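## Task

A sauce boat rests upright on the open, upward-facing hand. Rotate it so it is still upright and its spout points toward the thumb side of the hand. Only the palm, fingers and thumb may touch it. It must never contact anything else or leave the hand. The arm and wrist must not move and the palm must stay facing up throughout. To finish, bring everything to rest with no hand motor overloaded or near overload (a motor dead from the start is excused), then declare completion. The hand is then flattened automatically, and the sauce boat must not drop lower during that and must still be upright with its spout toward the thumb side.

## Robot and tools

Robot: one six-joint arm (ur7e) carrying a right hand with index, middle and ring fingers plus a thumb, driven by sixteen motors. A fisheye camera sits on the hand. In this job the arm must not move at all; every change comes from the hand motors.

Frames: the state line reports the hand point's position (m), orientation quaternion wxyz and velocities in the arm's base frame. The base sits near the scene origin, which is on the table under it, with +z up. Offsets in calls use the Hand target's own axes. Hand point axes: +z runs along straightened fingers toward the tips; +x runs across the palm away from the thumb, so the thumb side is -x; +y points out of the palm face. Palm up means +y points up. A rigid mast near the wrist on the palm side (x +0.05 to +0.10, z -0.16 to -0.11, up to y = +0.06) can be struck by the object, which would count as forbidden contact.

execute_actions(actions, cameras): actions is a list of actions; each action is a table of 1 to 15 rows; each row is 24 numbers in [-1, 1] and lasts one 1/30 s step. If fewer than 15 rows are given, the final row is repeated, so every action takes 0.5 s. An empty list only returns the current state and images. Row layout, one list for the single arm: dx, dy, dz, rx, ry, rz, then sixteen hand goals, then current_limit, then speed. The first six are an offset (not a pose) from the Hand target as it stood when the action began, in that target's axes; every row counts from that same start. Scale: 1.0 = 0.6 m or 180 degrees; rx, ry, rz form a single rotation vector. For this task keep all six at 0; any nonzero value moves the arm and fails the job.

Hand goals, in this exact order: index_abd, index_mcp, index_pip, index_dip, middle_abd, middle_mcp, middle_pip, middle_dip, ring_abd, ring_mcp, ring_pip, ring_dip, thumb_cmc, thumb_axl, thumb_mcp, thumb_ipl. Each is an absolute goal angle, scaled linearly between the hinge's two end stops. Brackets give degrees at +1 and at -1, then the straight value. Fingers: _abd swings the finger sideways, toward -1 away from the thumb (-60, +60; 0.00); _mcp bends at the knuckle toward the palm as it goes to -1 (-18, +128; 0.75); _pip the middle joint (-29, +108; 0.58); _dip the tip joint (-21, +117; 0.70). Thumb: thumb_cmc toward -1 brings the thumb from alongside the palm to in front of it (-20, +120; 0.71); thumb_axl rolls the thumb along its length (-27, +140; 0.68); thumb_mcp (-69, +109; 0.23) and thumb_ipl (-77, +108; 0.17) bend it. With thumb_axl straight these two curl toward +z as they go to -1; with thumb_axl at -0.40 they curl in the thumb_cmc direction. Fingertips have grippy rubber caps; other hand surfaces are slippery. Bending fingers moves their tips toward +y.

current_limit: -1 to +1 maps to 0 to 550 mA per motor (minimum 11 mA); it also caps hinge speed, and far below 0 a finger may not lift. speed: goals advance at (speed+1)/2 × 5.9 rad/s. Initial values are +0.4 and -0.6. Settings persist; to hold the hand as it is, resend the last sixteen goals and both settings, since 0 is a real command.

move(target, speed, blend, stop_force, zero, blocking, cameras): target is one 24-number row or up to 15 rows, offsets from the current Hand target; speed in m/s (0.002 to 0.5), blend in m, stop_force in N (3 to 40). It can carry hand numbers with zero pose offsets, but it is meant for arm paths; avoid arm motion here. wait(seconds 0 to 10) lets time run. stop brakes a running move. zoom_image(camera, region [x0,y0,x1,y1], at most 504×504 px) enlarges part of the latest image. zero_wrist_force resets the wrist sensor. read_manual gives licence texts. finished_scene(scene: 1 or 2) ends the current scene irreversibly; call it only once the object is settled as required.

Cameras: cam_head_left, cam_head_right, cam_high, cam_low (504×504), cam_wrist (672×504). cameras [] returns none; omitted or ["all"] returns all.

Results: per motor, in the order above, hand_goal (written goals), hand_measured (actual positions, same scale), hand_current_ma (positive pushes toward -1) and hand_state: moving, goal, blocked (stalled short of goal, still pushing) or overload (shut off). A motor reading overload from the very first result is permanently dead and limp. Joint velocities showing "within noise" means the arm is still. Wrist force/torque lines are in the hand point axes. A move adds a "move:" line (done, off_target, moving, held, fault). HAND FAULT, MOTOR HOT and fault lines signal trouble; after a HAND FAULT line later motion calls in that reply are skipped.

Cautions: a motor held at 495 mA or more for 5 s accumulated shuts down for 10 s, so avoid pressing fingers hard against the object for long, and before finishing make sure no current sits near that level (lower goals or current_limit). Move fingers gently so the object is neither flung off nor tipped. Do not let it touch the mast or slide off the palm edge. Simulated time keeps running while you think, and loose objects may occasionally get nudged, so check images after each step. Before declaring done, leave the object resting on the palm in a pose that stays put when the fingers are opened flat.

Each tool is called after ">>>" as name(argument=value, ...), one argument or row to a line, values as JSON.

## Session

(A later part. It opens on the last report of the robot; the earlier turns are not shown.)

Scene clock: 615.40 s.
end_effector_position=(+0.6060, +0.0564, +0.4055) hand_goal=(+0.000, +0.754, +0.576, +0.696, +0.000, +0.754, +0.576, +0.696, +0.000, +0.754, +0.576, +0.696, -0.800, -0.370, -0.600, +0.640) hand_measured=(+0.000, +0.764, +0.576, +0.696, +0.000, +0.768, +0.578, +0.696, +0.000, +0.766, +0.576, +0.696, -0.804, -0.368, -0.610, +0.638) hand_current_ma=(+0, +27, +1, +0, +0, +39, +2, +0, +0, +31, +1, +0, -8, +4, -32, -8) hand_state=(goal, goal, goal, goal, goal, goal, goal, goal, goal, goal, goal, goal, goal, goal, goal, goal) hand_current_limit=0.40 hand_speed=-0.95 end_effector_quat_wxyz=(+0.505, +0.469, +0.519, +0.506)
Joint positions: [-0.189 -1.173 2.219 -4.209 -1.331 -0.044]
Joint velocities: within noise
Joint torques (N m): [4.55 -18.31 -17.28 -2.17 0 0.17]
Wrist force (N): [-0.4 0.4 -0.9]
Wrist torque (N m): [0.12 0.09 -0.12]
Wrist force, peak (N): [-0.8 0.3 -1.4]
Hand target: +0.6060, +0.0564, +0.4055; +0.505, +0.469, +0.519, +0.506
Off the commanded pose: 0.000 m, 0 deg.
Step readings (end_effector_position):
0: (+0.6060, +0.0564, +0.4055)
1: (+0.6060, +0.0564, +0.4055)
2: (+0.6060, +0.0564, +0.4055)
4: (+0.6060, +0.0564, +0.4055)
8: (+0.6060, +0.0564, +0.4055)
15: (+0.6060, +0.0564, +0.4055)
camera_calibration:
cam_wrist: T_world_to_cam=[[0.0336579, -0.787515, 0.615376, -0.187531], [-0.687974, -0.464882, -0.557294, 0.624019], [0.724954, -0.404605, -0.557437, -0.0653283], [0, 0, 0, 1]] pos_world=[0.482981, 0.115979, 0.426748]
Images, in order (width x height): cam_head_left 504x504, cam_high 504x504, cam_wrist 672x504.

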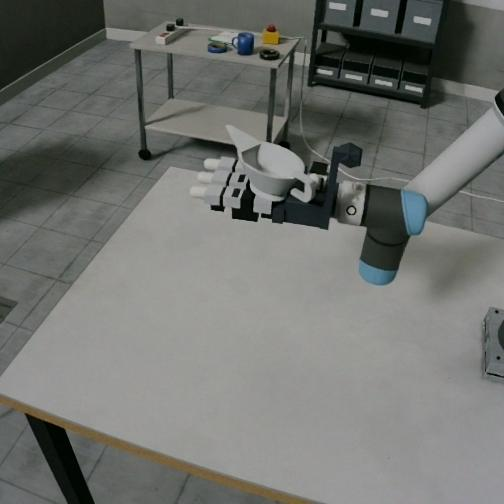

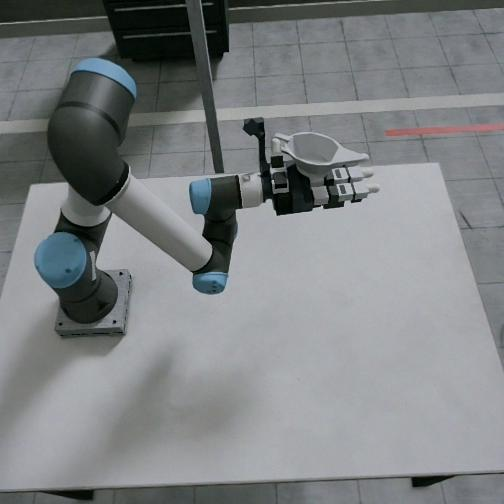

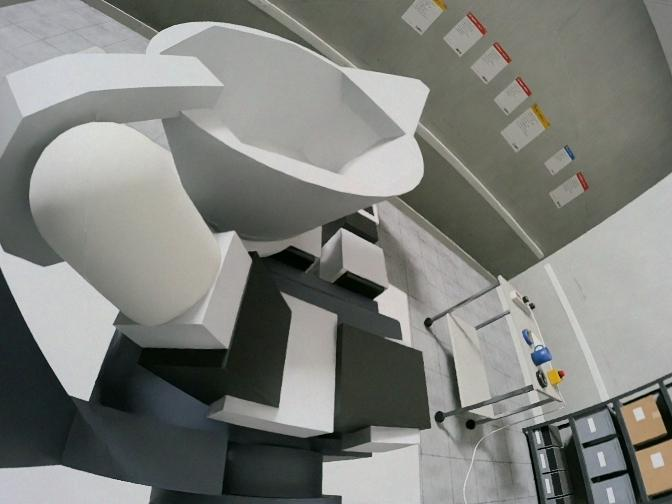

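>>> execute_actions(
  actions=[
    [[0,0,0,0,0,0,0,0.754,0.576,0.696,0,0.754,0.576,0.696,0,0.754,0.576,0.696,-0.94,-0.37,-0.48,0.64,0.4,-0.95]],
  ],
  cameras=["cam_high","cam_head_left","cam_wrist"],
)

>>> zoom_image(
  camera="cam_high",
  region=[240, 100, 370, 230],
)

>>> zoom_image(
  camera="cam_head_left",
  region=[190, 90, 370, 240],
)

Scene clock: 637.80 s.
end_effector_position=(+0.6060, +0.0564, +0.4055) hand_goal=(+0.000, +0.754, +0.576, +0.696, +0.000, +0.754, +0.576, +0.696, +0.000, +0.754, +0.576, +0.696, -0.940, -0.370, -0.480, +0.640) hand_measured=(+0.000, +0.764, +0.576, +0.696, +0.000, +0.768, +0.578, +0.696, +0.000, +0.766, +0.576, +0.696, -0.946, -0.368, -0.492, +0.638) hand_current_ma=(+0, +27, +1, +0, +0, +39, +2, +0, +0, +31, +1, +0, -14, +4, -39, -8) hand_state=(goal, goal, goal, goal, goal, goal, goal, goal, goal, goal, goal, goal, goal, goal, goal, goal) hand_current_limit=0.40 hand_speed=-0.95 end_effector_quat_wxyz=(+0.505, +0.469, +0.519, +0.506)
Joint positions: [-0.189 -1.173 2.219 -4.209 -1.331 -0.044]
Joint velocities: within noise
Joint torques (N m): [4.15 -18.01 -18.14 -1.96 0.01 0.02]
Wrist force (N): [-0.6 0.7 -1.2]
Wrist torque (N m): [0.19 0.11 -0.13]
Wrist force, peak (N): [-0.8 0.6 -1.5]
Hand target: +0.6060, +0.0564, +0.4055; +0.505, +0.469, +0.519, +0.506
Off the commanded pose: 0.000 m, 0 deg.
Step readings (end_effector_position):
0: (+0.6060, +0.0564, +0.4055)
1: (+0.6060, +0.0564, +0.4055)
2: (+0.6060, +0.0564, +0.4055)
4: (+0.6060, +0.0564, +0.4055)
8: (+0.6060, +0.0564, +0.4055)
15: (+0.6060, +0.0564, +0.4055)
camera_calibration:
cam_wrist: T_world_to_cam=[[0.0336579, -0.787515, 0.615376, -0.187531], [-0.687974, -0.464882, -0.557294, 0.624019], [0.724955, -0.404605, -0.557437, -0.0653284], [0, 0, 0, 1]] pos_world=[0.482981, 0.115979, 0.426748]
Images, in order (width x height): cam_head_left 504x504, cam_high 504x504, cam_wrist 672x504.

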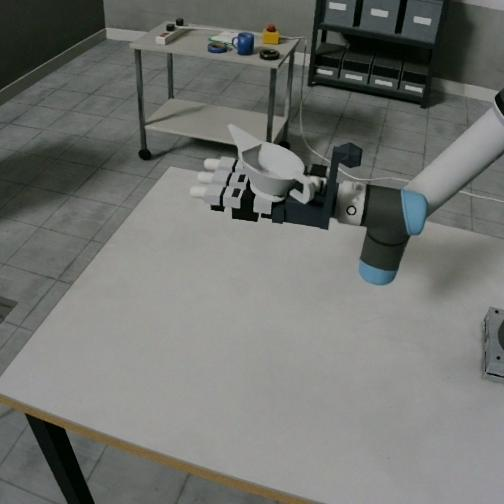

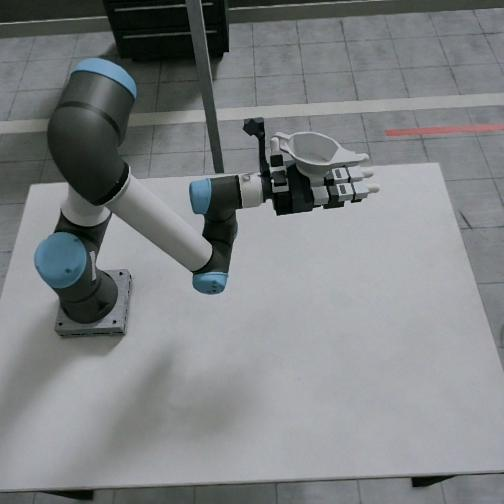

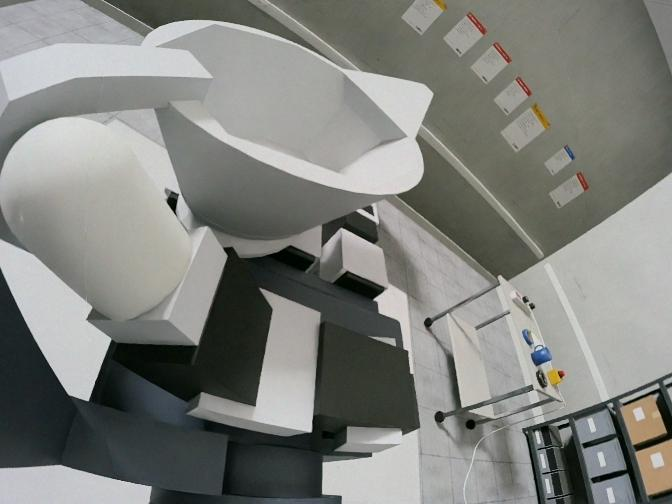

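Scaled by 3.877 from the camera's 504x504 image, which has a finer 720x720 frame.

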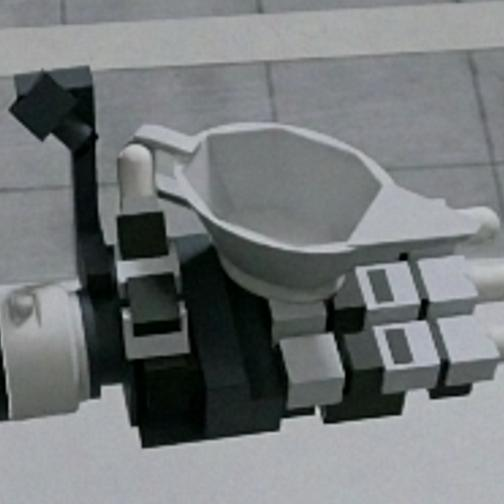

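Scaled by 2.800 from the camera's 504x504 image, which has a finer 720x720 frame.

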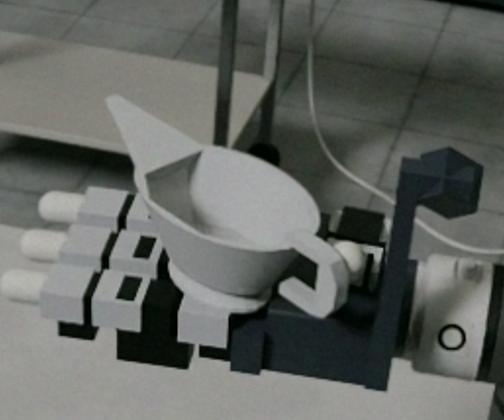

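>>> execute_actions(
  actions=[
    [[0,0,0,0,0,0,0.2,0.754,0.576,0.696,0.2,0.754,0.576,0.696,0,0.754,-0.22,0.20,-0.94,-0.37,-0.48,0.64,0.4,-0.88]],
  ],
  cameras=["cam_high","cam_head_left","cam_wrist"],
)

>>> zoom_image(
  camera="cam_high",
  region=[260, 100, 390, 230],
)

>>> zoom_image(
  camera="cam_head_left",
  region=[190, 90, 370, 240],
)

Scene clock: 673.07 s.
end_effector_position=(+0.6060, +0.0564, +0.4055) hand_goal=(+0.200, +0.754, +0.576, +0.696, +0.200, +0.754, +0.576, +0.696, +0.000, +0.754, -0.220, +0.200, -0.940, -0.370, -0.480, +0.640) hand_measured=(+0.196, +0.764, +0.576, +0.696, +0.196, +0.768, +0.578, +0.696, +0.000, +0.766, -0.214, +0.202, -0.946, -0.368, -0.492, +0.638) hand_current_ma=(-5, +27, +1, +0, -6, +39, +2, +0, +0, +31, +14, +5, -14, +4, -39, -8) hand_state=(goal, goal, goal, goal, goal, goal, goal, goal, goal, goal, goal, goal, goal, goal, goal, goal) hand_current_limit=0.40 hand_speed=-0.88 end_effector_quat_wxyz=(+0.505, +0.469, +0.519, +0.506)
Joint positions: [-0.189 -1.173 2.219 -4.209 -1.331 -0.044]
Joint velocities: within noise
Joint torques (N m): [4.54 -17.31 -19.34 -1.87 0.13 -0.35]
Wrist force (N): [-0.7 0.6 -0.8]
Wrist torque (N m): [0.15 0.12 -0.14]
Wrist force, peak (N): [-0.6 0.9 -1.4]
Hand target: +0.6060, +0.0564, +0.4055; +0.505, +0.469, +0.519, +0.506
Off the commanded pose: 0.000 m, 0 deg.
Step readings (end_effector_position):
0: (+0.6060, +0.0564, +0.4055)
1: (+0.6060, +0.0564, +0.4055)
2: (+0.6060, +0.0564, +0.4055)
4: (+0.6060, +0.0564, +0.4055)
8: (+0.6060, +0.0564, +0.4055)
15: (+0.6060, +0.0564, +0.4055)
camera_calibration:
cam_wrist: T_world_to_cam=[[0.0336577, -0.787515, 0.615376, -0.187531], [-0.687974, -0.464881, -0.557294, 0.624019], [0.724954, -0.404605, -0.557437, -0.0653283], [0, 0, 0, 1]] pos_world=[0.482981, 0.115979, 0.426748]
Images, in order (width x height): cam_head_left 504x504, cam_high 504x504, cam_wrist 672x504.

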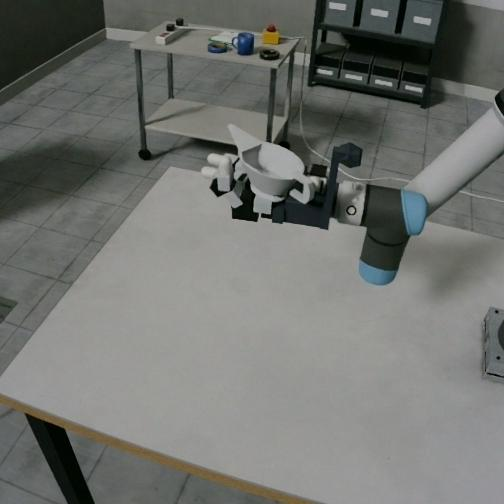

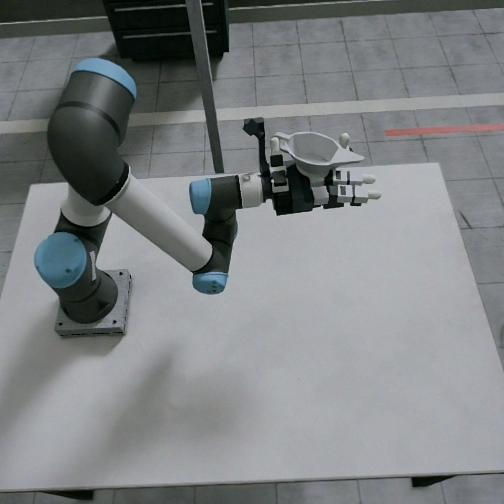

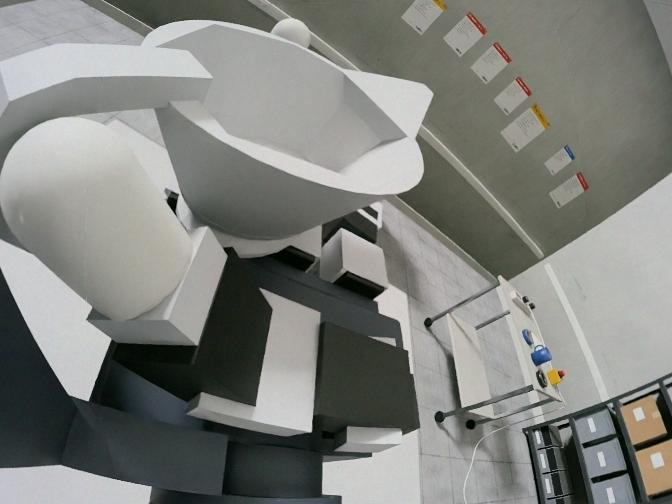

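Scaled by 3.877 from the camera's 504x504 image, which has a finer 720x720 frame.

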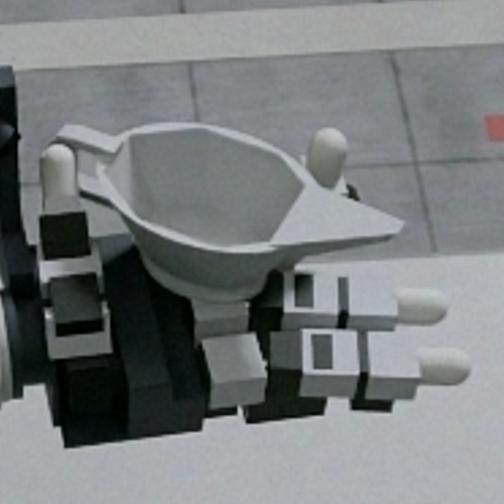

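Scaled by 2.800 from the camera's 504x504 image, which has a finer 720x720 frame.

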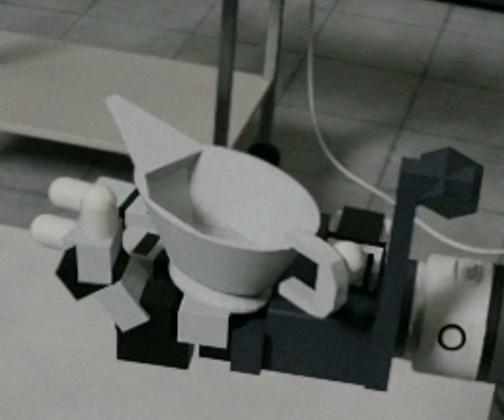

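>>> execute_actions(
  actions=[
    [[0,0,0,0,0,0,0.35,0.754,0.576,0.696,0.35,0.754,0.576,0.696,0.2,0.754,-0.22,0.20,-0.94,-0.37,-0.48,0.64,0.4,-0.95]],
  ],
  cameras=["cam_high","cam_head_left","cam_wrist"],
)

>>> zoom_image(
  camera="cam_high",
  region=[260, 100, 390, 230],
)

>>> zoom_image(
  camera="cam_head_left",
  region=[190, 90, 370, 240],
)

Scene clock: 682.63 s.
end_effector_position=(+0.6060, +0.0564, +0.4055) hand_goal=(+0.350, +0.754, +0.576, +0.696, +0.350, +0.754, +0.576, +0.696, +0.200, +0.754, -0.220, +0.200, -0.940, -0.370, -0.480, +0.640) hand_measured=(+0.346, +0.764, +0.576, +0.696, +0.346, +0.768, +0.578, +0.696, +0.196, +0.766, -0.214, +0.202, -0.946, -0.368, -0.492, +0.638) hand_current_ma=(-5, +27, +1, +0, -6, +39, +2, +0, -7, +31, +13, +5, -14, +3, -39, -8) hand_state=(goal, goal, goal, goal, goal, goal, goal, goal, goal, goal, goal, goal, goal, goal, goal, goal) hand_current_limit=0.40 hand_speed=-0.95 end_effector_quat_wxyz=(+0.505, +0.469, +0.519, +0.506)
Joint positions: [-0.189 -1.173 2.219 -4.209 -1.331 -0.044]
Joint velocities: within noise
Joint torques (N m): [4.99 -16.46 -19.09 -1.68 0.12 -0.48]
Wrist force (N): [-0.6 0.5 -0.9]
Wrist torque (N m): [0.13 0.10 -0.11]
Wrist force, peak (N): [-0.5 0.5 -1.8]
Hand target: +0.6060, +0.0564, +0.4055; +0.505, +0.469, +0.519, +0.506
Off the commanded pose: 0.000 m, 0 deg.
Step readings (end_effector_position):
0: (+0.6060, +0.0564, +0.4055)
1: (+0.6060, +0.0564, +0.4055)
2: (+0.6060, +0.0564, +0.4055)
4: (+0.6060, +0.0564, +0.4055)
8: (+0.6060, +0.0564, +0.4055)
15: (+0.6060, +0.0564, +0.4055)
camera_calibration:
cam_wrist: T_world_to_cam=[[0.0336581, -0.787515, 0.615376, -0.187531], [-0.687974, -0.464882, -0.557294, 0.624019], [0.724954, -0.404605, -0.557437, -0.0653282], [0, 0, 0, 1]] pos_world=[0.482981, 0.115979, 0.426748]
Images, in order (width x height): cam_head_left 504x504, cam_high 504x504, cam_wrist 672x504.

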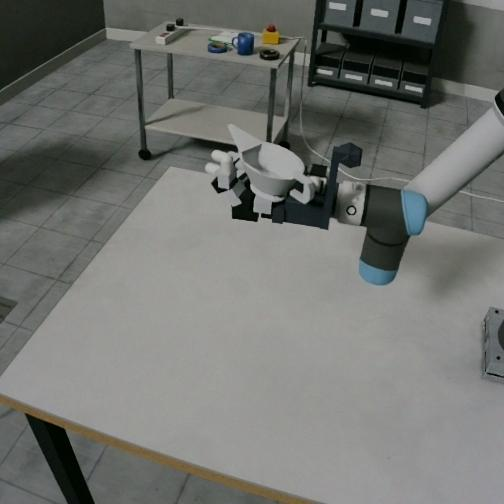

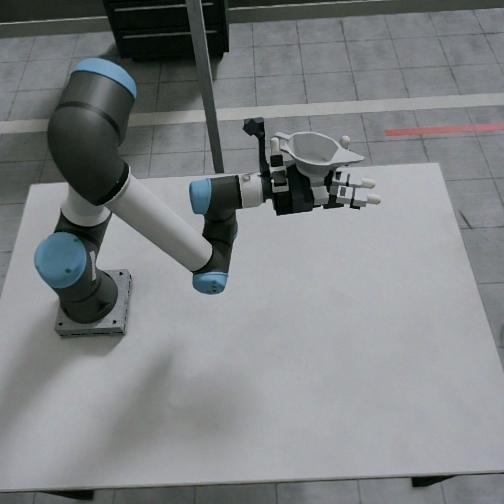

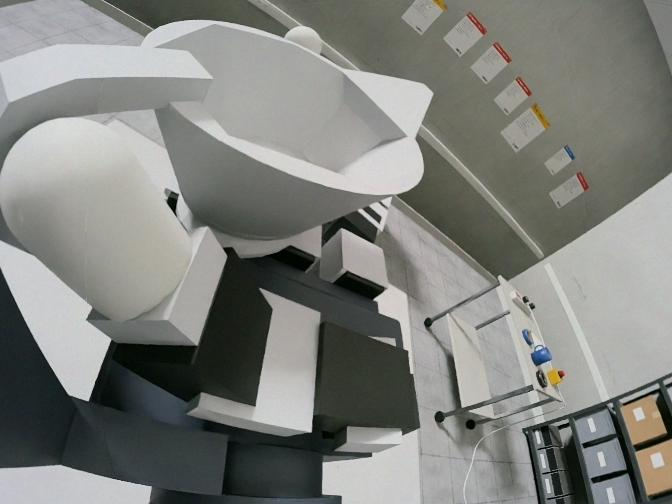

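Scaled by 3.877 from the camera's 504x504 image, which has a finer 720x720 frame.

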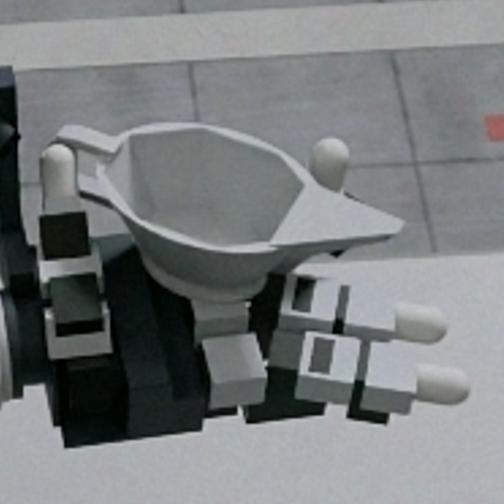

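Scaled by 2.800 from the camera's 504x504 image, which has a finer 720x720 frame.

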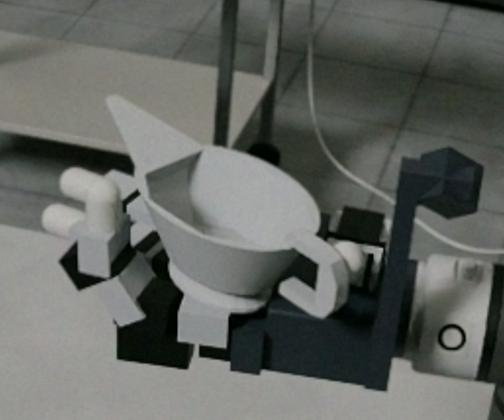

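>>> execute_actions(
  actions=[
    [[0,0,0,0,0,0,0.5,0.754,0.576,0.696,0.5,0.754,0.576,0.696,0.32,0.754,-0.22,0.20,-0.94,-0.37,-0.48,0.64,0.4,-0.95]],
  ],
  cameras=["cam_high","cam_head_left","cam_wrist"],
)

>>> zoom_image(
  camera="cam_high",
  region=[260, 100, 390, 230],
)

>>> zoom_image(
  camera="cam_head_left",
  region=[190, 90, 370, 240],
)

Scene clock: 690.73 s.
end_effector_position=(+0.6060, +0.0564, +0.4055) hand_goal=(+0.500, +0.754, +0.576, +0.696, +0.500, +0.754, +0.576, +0.696, +0.320, +0.754, -0.220, +0.200, -0.940, -0.370, -0.480, +0.640) hand_measured=(+0.496, +0.764, +0.576, +0.696, +0.496, +0.768, +0.578, +0.696, +0.316, +0.766, -0.214, +0.202, -0.946, -0.368, -0.492, +0.638) hand_current_ma=(-5, +27, +1, +0, -6, +39, +2, +0, -7, +31, +13, +5, -14, +3, -39, -8) hand_state=(goal, goal, goal, goal, goal, goal, goal, goal, goal, goal, goal, goal, goal, goal, goal, goal) hand_current_limit=0.40 hand_speed=-0.95 end_effector_quat_wxyz=(+0.505, +0.469, +0.519, +0.506)
Joint positions: [-0.189 -1.173 2.219 -4.209 -1.331 -0.044]
Joint velocities: within noise
Joint torques (N m): [4.69 -16.94 -19.91 -1.76 0.13 -0.64]
Wrist force (N): [-0.8 0.3 -0.9]
Wrist torque (N m): [0.09 0.13 -0.12]
Wrist force, peak (N): [-0.8 0.9 -1.3]
Hand target: +0.6060, +0.0564, +0.4055; +0.505, +0.469, +0.519, +0.506
Off the commanded pose: 0.000 m, 0 deg.
Step readings (end_effector_position):
0: (+0.6060, +0.0564, +0.4055)
1: (+0.6060, +0.0564, +0.4055)
2: (+0.6060, +0.0564, +0.4055)
4: (+0.6060, +0.0564, +0.4055)
8: (+0.6060, +0.0564, +0.4055)
15: (+0.6060, +0.0564, +0.4055)
camera_calibration:
cam_wrist: T_world_to_cam=[[0.0336581, -0.787515, 0.615376, -0.187531], [-0.687974, -0.464881, -0.557294, 0.624019], [0.724954, -0.404605, -0.557437, -0.0653282], [0, 0, 0, 1]] pos_world=[0.482981, 0.115979, 0.426748]
Images, in order (width x height): cam_head_left 504x504, cam_high 504x504, cam_wrist 672x504.

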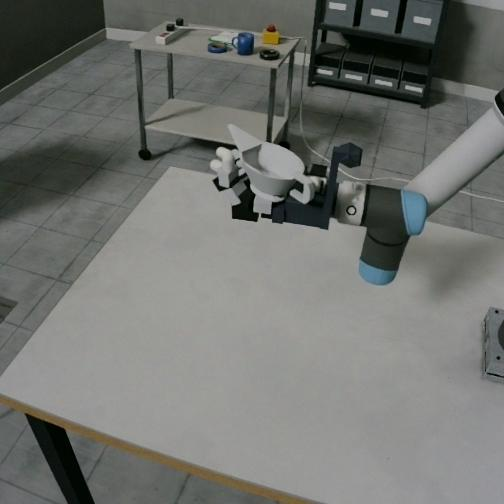

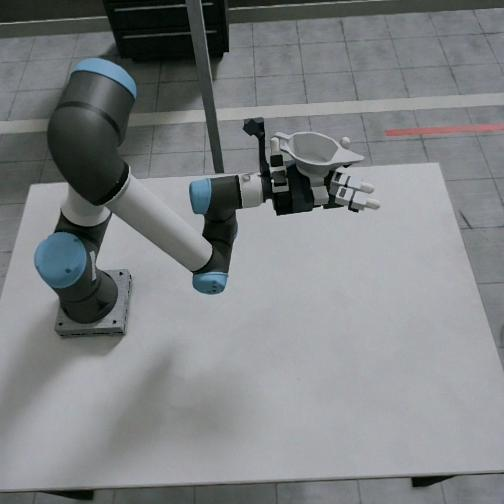

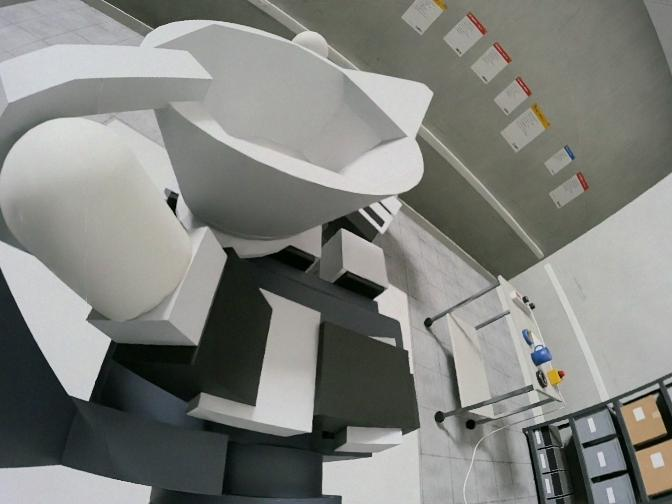

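Scaled by 3.877 from the camera's 504x504 image, which has a finer 720x720 frame.

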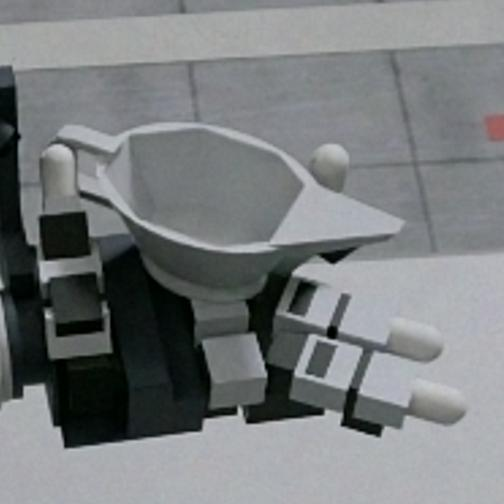

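Scaled by 2.800 from the camera's 504x504 image, which has a finer 720x720 frame.

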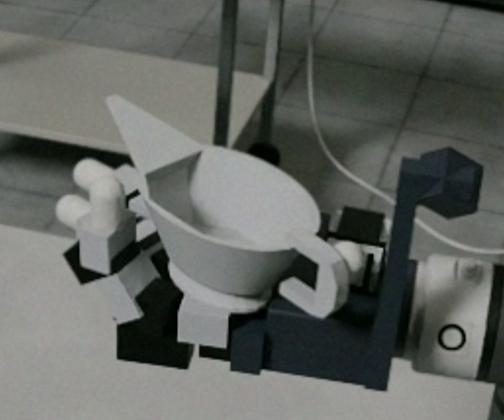

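>>> execute_actions(
  actions=[
    [[0,0,0,0,0,0,0.66,0.754,0.576,0.696,0.64,0.754,0.576,0.696,0.45,0.754,-0.22,0.20,-0.94,-0.37,-0.48,0.64,0.4,-0.95]],
  ],
  cameras=["cam_high","cam_head_left","cam_wrist"],
)

>>> zoom_image(
  camera="cam_high",
  region=[260, 100, 390, 230],
)

>>> zoom_image(
  camera="cam_head_left",
  region=[190, 90, 370, 240],
)

Scene clock: 698.80 s.
end_effector_position=(+0.6060, +0.0564, +0.4055) hand_goal=(+0.660, +0.754, +0.576, +0.696, +0.640, +0.754, +0.576, +0.696, +0.450, +0.754, -0.220, +0.200, -0.940, -0.370, -0.480, +0.640) hand_measured=(+0.656, +0.764, +0.576, +0.696, +0.632, +0.768, +0.578, +0.696, +0.446, +0.766, -0.214, +0.202, -0.946, -0.368, -0.492, +0.638) hand_current_ma=(-5, +27, +1, +0, -15, +39, +2, +0, -7, +31, +13, +5, -14, +3, -39, -8) hand_state=(goal, goal, goal, goal, goal, goal, goal, goal, goal, goal, goal, goal, goal, goal, goal, goal) hand_current_limit=0.40 hand_speed=-0.95 end_effector_quat_wxyz=(+0.505, +0.469, +0.519, +0.506)
Joint positions: [-0.189 -1.173 2.219 -4.209 -1.331 -0.044]
Joint velocities: within noise
Joint torques (N m): [4.43 -17.13 -19.44 -1.6 0.24 -0.73]
Wrist force (N): [-0.8 0.6 -1.2]
Wrist torque (N m): [0.16 0.14 -0.11]
Wrist force, peak (N): [-1.2 0.5 -1.1]
Hand target: +0.6060, +0.0564, +0.4055; +0.505, +0.469, +0.519, +0.506
Off the commanded pose: 0.000 m, 0 deg.
Step readings (end_effector_position):
0: (+0.6060, +0.0564, +0.4055)
1: (+0.6060, +0.0564, +0.4055)
2: (+0.6060, +0.0564, +0.4055)
4: (+0.6060, +0.0564, +0.4055)
8: (+0.6060, +0.0564, +0.4055)
15: (+0.6060, +0.0564, +0.4055)
camera_calibration:
cam_wrist: T_world_to_cam=[[0.033658, -0.787515, 0.615376, -0.187531], [-0.687974, -0.464882, -0.557294, 0.624019], [0.724954, -0.404605, -0.557437, -0.0653283], [0, 0, 0, 1]] pos_world=[0.482981, 0.115979, 0.426748]
Images, in order (width x height): cam_head_left 504x504, cam_high 504x504, cam_wrist 672x504.

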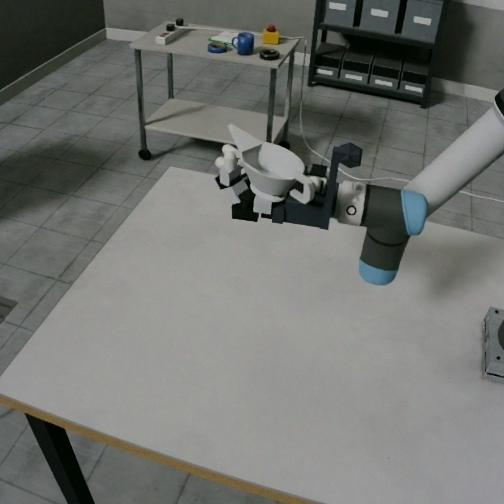

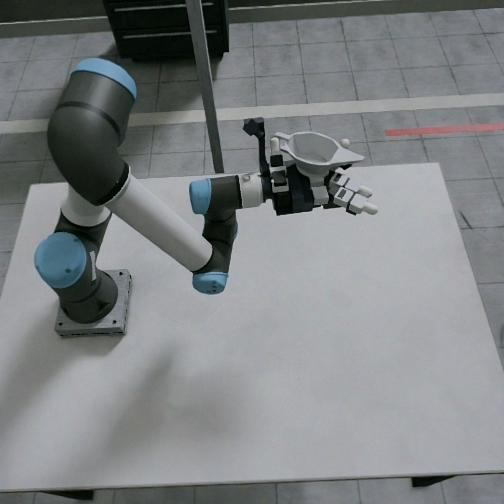

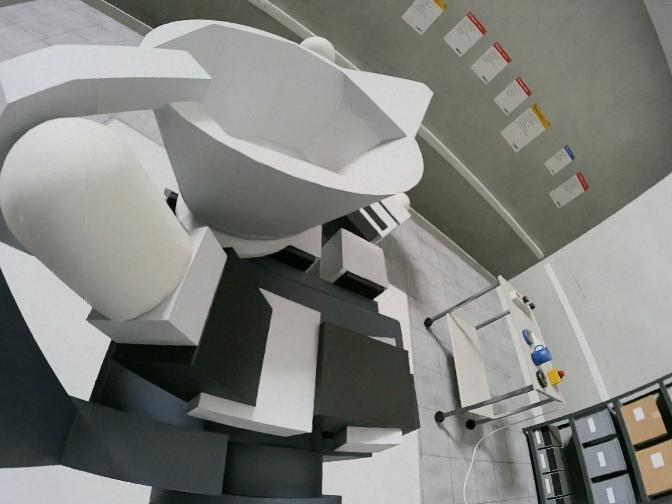

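Scaled by 3.877 from the camera's 504x504 image, which has a finer 720x720 frame.

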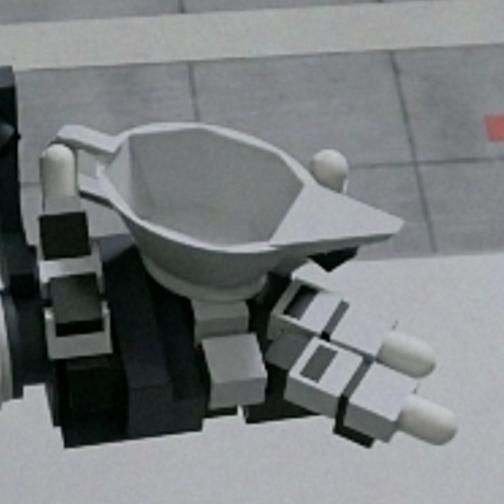

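Scaled by 2.800 from the camera's 504x504 image, which has a finer 720x720 frame.

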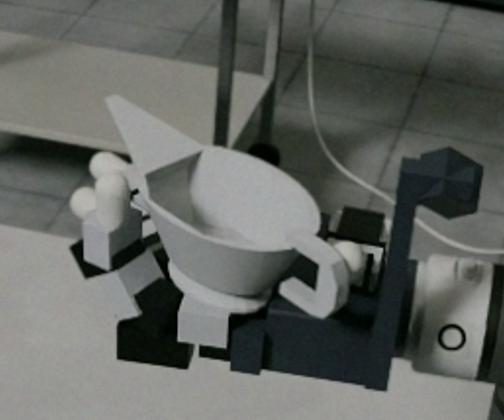

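>>> execute_actions(
  actions=[
    [[0,0,0,0,0,0,0.82,0.754,0.576,0.696,0.76,0.754,0.576,0.696,0.58,0.754,-0.22,0.20,-0.94,-0.37,-0.48,0.64,0.4,-0.95]],
  ],
  cameras=["cam_high","cam_head_left","cam_wrist"],
)

>>> zoom_image(
  camera="cam_high",
  region=[260, 100, 390, 230],
)

>>> zoom_image(
  camera="cam_head_left",
  region=[190, 90, 370, 240],
)

Scene clock: 710.97 s.
end_effector_position=(+0.6060, +0.0564, +0.4055) hand_goal=(+0.820, +0.754, +0.576, +0.696, +0.760, +0.754, +0.576, +0.696, +0.580, +0.754, -0.220, +0.200, -0.940, -0.370, -0.480, +0.640) hand_measured=(+0.816, +0.766, +0.576, +0.696, +0.650, +0.768, +0.578, +0.696, +0.576, +0.766, -0.214, +0.202, -0.946, -0.368, -0.492, +0.638) hand_current_ma=(-5, +31, +1, +0, -372, +39, +2, +0, -7, +31, +13, +5, -14, +3, -39, -8) hand_state=(goal, goal, goal, goal, blocked, goal, goal, goal, goal, goal, goal, goal, goal, goal, goal, goal) hand_current_limit=0.40 hand_speed=-0.95 end_effector_quat_wxyz=(+0.505, +0.469, +0.519, +0.506)
Joint positions: [-0.189 -1.173 2.219 -4.209 -1.331 -0.044]
Joint velocities: within noise
Joint torques (N m): [4.48 -18.13 -20.76 -1.68 0.24 -0.86]
Wrist force (N): [-0.6 0.2 -1.1]
Wrist torque (N m): [0.11 0.11 -0.10]
Wrist force, peak (N): [-0.5 0.7 -1.6]
Hand target: +0.6060, +0.0564, +0.4055; +0.505, +0.469, +0.519, +0.506
Off the commanded pose: 0.000 m, 0 deg.
Step readings (end_effector_position):
0: (+0.6060, +0.0564, +0.4055)
1: (+0.6060, +0.0564, +0.4055)
2: (+0.6060, +0.0564, +0.4055)
4: (+0.6060, +0.0564, +0.4055)
8: (+0.6060, +0.0564, +0.4055)
15: (+0.6060, +0.0564, +0.4055)
camera_calibration:
cam_wrist: T_world_to_cam=[[0.033658, -0.787515, 0.615376, -0.187531], [-0.687974, -0.464881, -0.557294, 0.624019], [0.724954, -0.404605, -0.557437, -0.0653283], [0, 0, 0, 1]] pos_world=[0.482981, 0.115979, 0.426748]
Images, in order (width x height): cam_head_left 504x504, cam_high 504x504, cam_wrist 672x504.

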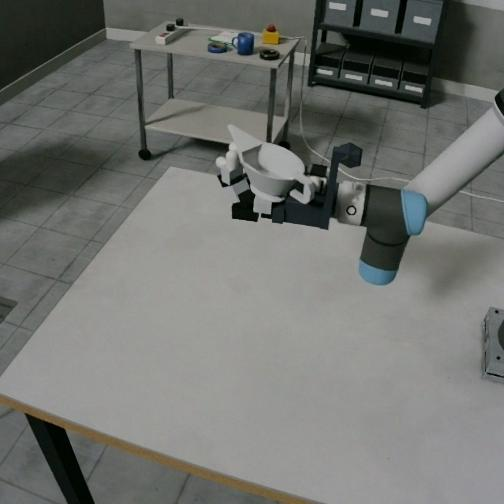

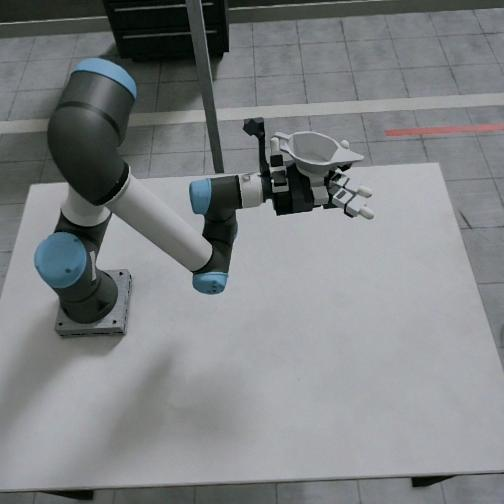

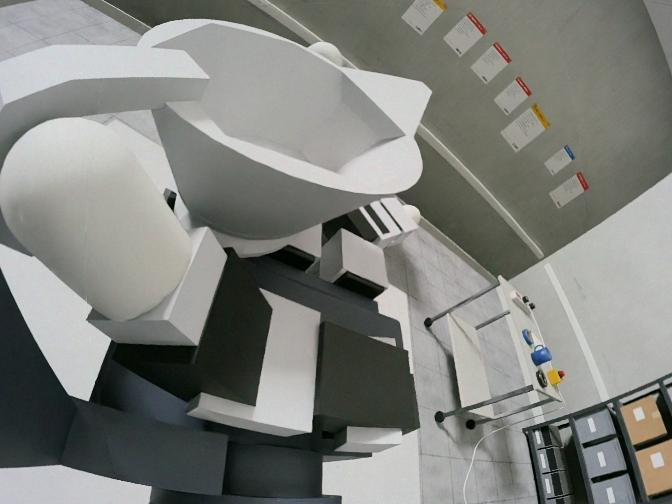

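Scaled by 3.877 from the camera's 504x504 image, which has a finer 720x720 frame.

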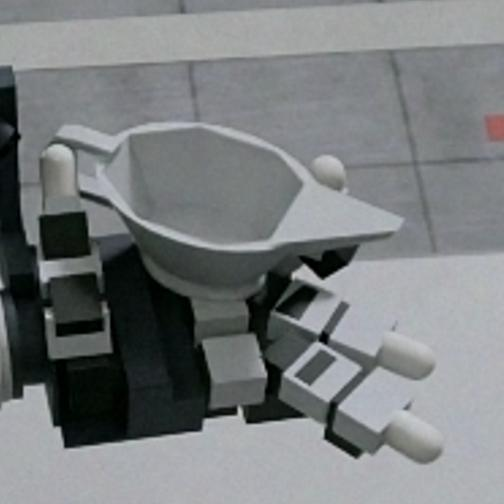

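Scaled by 2.800 from the camera's 504x504 image, which has a finer 720x720 frame.

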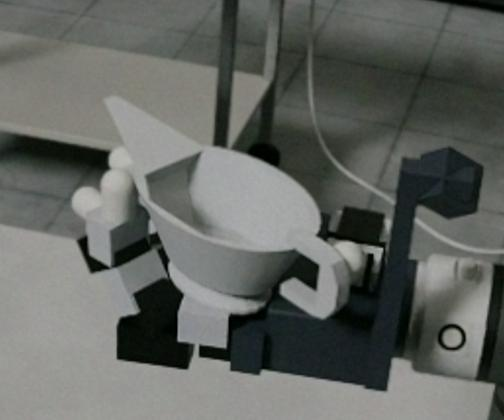

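>>> execute_actions(
  actions=[
    [[0,0,0,0,0,0,0.82,0.754,0.576,0.696,0.63,0.754,0.576,0.696,0.66,0.754,-0.22,0.20,-0.94,-0.37,-0.48,0.64,0.4,-0.95]],
  ],
  cameras=["cam_high","cam_head_left","cam_wrist"],
)

>>> zoom_image(
  camera="cam_high",
  region=[260, 100, 390, 230],
)

>>> zoom_image(
  camera="cam_head_left",
  region=[190, 90, 370, 240],
)

Scene clock: 721.50 s.
end_effector_position=(+0.6060, +0.0564, +0.4055) hand_goal=(+0.820, +0.754, +0.576, +0.696, +0.630, +0.754, +0.576, +0.696, +0.660, +0.754, -0.220, +0.200, -0.940, -0.370, -0.480, +0.640) hand_measured=(+0.818, +0.766, +0.576, +0.696, +0.632, +0.768, +0.578, +0.696, +0.654, +0.766, -0.214, +0.202, -0.946, -0.368, -0.492, +0.638) hand_current_ma=(-5, +31, +1, +0, +1, +39, +3, +0, -11, +31, +13, +5, -14, +3, -39, -8) hand_state=(goal, goal, goal, goal, goal, goal, goal, goal, goal, goal, goal, goal, goal, goal, goal, goal) hand_current_limit=0.40 hand_speed=-0.95 end_effector_quat_wxyz=(+0.505, +0.469, +0.519, +0.506)
Joint positions: [-0.189 -1.173 2.219 -4.209 -1.331 -0.044]
Joint velocities: within noise
Joint torques (N m): [3.8 -17.87 -20.61 -1.54 0.2 -0.98]
Wrist force (N): [-0.5 0.4 -0.9]
Wrist torque (N m): [0.10 0.09 -0.08]
Wrist force, peak (N): [-0.8 0.8 -1.5]
Hand target: +0.6060, +0.0564, +0.4055; +0.505, +0.469, +0.519, +0.506
Off the commanded pose: 0.000 m, 0 deg.
Step readings (end_effector_position):
0: (+0.6060, +0.0564, +0.4055)
1: (+0.6060, +0.0564, +0.4055)
2: (+0.6060, +0.0564, +0.4055)
4: (+0.6060, +0.0564, +0.4055)
8: (+0.6060, +0.0564, +0.4055)
15: (+0.6060, +0.0564, +0.4055)
camera_calibration:
cam_wrist: T_world_to_cam=[[0.0336579, -0.787515, 0.615376, -0.187531], [-0.687974, -0.464881, -0.557294, 0.624019], [0.724954, -0.404605, -0.557437, -0.0653283], [0, 0, 0, 1]] pos_world=[0.482981, 0.115979, 0.426748]
Images, in order (width x height): cam_head_left 504x504, cam_high 504x504, cam_wrist 672x504.

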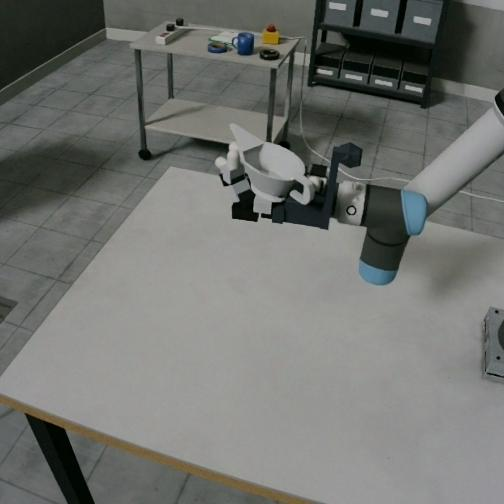

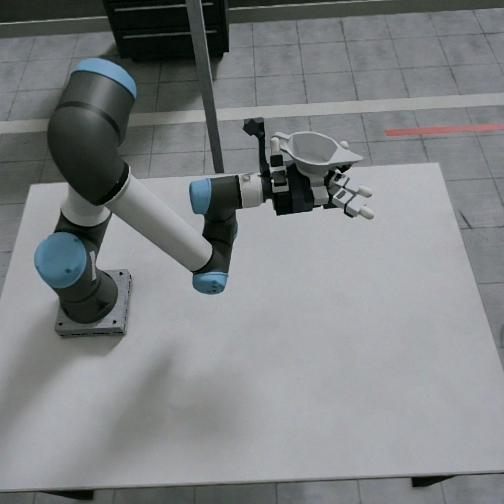

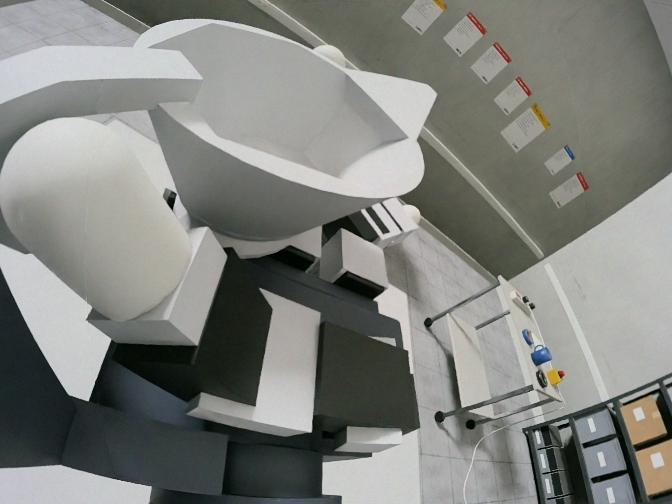

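Scaled by 3.877 from the camera's 504x504 image, which has a finer 720x720 frame.

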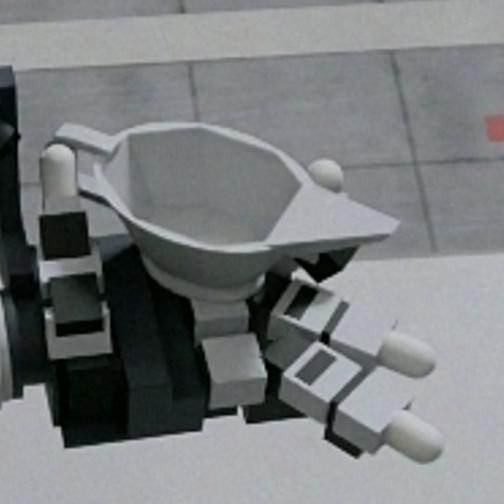

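Scaled by 2.800 from the camera's 504x504 image, which has a finer 720x720 frame.

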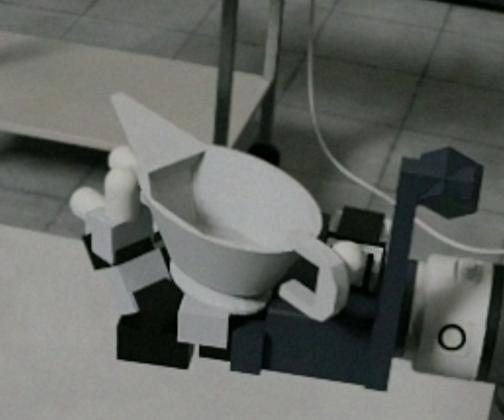

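>>> execute_actions(
  actions=[
    [[0,0,0,0,0,0,0.82,0.754,0.576,0.696,0.63,0.754,0.576,0.696,0.78,0.754,-0.22,0.20,-0.94,-0.37,-0.48,0.64,0.4,-0.95]],
  ],
  cameras=["cam_high","cam_head_left","cam_wrist"],
)

>>> zoom_image(
  camera="cam_high",
  region=[260, 100, 390, 230],
)

>>> zoom_image(
  camera="cam_head_left",
  region=[190, 90, 370, 240],
)

Scene clock: 739.87 s.
end_effector_position=(+0.6060, +0.0564, +0.4055) hand_goal=(+0.820, +0.754, +0.576, +0.696, +0.630, +0.754, +0.576, +0.696, +0.780, +0.754, -0.220, +0.200, -0.940, -0.370, -0.480, +0.640) hand_measured=(+0.818, +0.766, +0.576, +0.696, +0.632, +0.768, +0.578, +0.696, +0.766, +0.766, -0.214, +0.202, -0.946, -0.368, -0.492, +0.638) hand_current_ma=(-5, +31, +1, +0, +1, +39, +3, +0, -33, +31, +13, +5, -14, +3, -39, -8) hand_state=(goal, goal, goal, goal, goal, goal, goal, goal, goal, goal, goal, goal, goal, goal, goal, goal) hand_current_limit=0.40 hand_speed=-0.95 end_effector_quat_wxyz=(+0.505, +0.469, +0.519, +0.506)
Joint positions: [-0.189 -1.173 2.219 -4.209 -1.331 -0.044]
Joint velocities: within noise
Joint torques (N m): [4.47 -17.24 -21.63 -1.45 0.02 -1.38]
Wrist force (N): [-0.4 0.6 -1.2]
Wrist torque (N m): [0.13 0.09 -0.07]
Wrist force, peak (N): [-0.5 1.0 -1.6]
Hand target: +0.6060, +0.0564, +0.4055; +0.505, +0.469, +0.519, +0.506
Off the commanded pose: 0.000 m, 0 deg.
Step readings (end_effector_position):
0: (+0.6060, +0.0564, +0.4055)
1: (+0.6060, +0.0564, +0.4055)
2: (+0.6060, +0.0564, +0.4055)
4: (+0.6060, +0.0564, +0.4055)
8: (+0.6060, +0.0564, +0.4055)
15: (+0.6060, +0.0564, +0.4055)
camera_calibration:
cam_wrist: T_world_to_cam=[[0.0336578, -0.787515, 0.615376, -0.187531], [-0.687974, -0.464881, -0.557294, 0.624019], [0.724954, -0.404605, -0.557437, -0.0653283], [0, 0, 0, 1]] pos_world=[0.482981, 0.115979, 0.426748]
Images, in order (width x height): cam_head_left 504x504, cam_high 504x504, cam_wrist 672x504.

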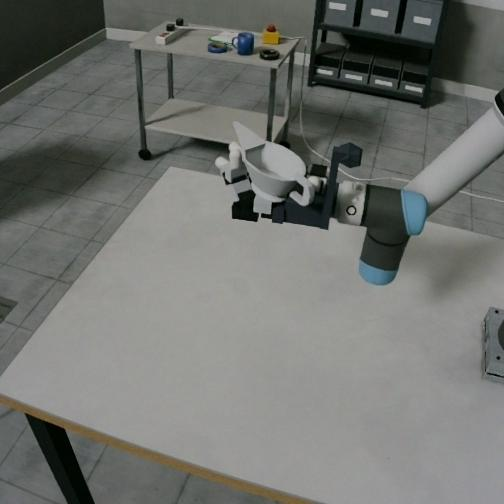

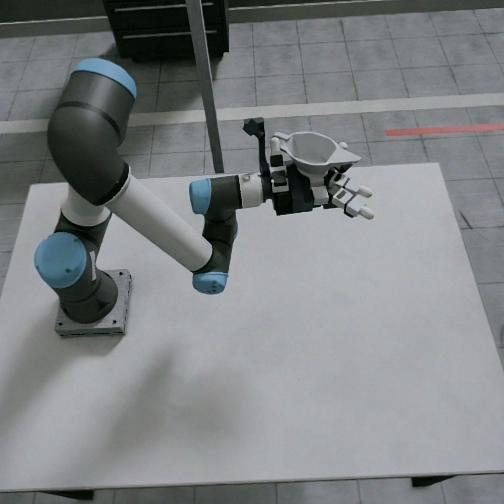

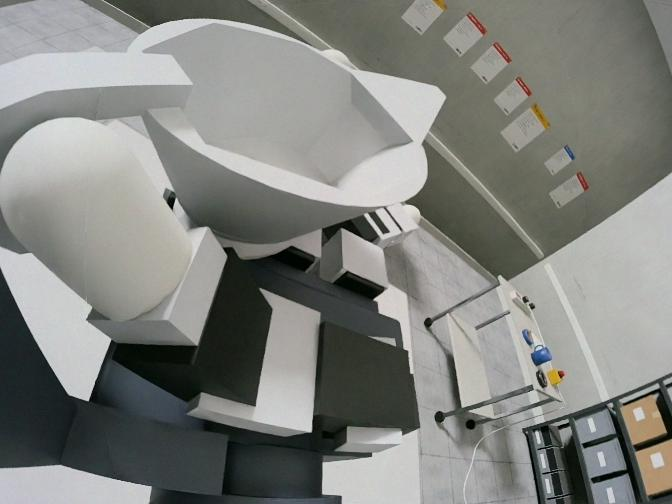

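Scaled by 3.877 from the camera's 504x504 image, which has a finer 720x720 frame.

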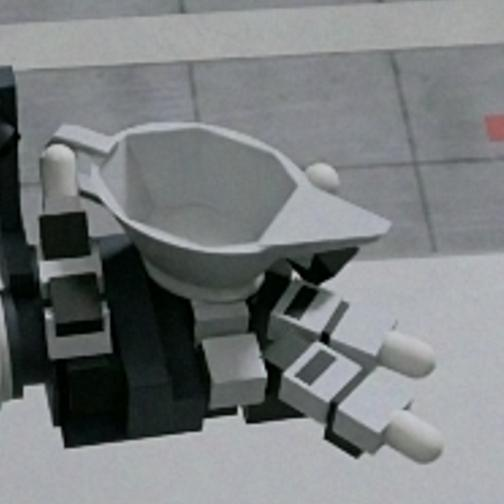

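Scaled by 2.800 from the camera's 504x504 image, which has a finer 720x720 frame.

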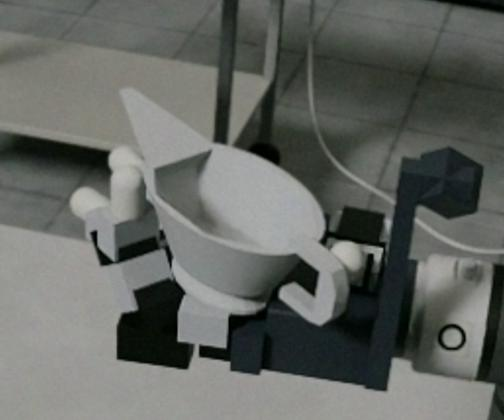

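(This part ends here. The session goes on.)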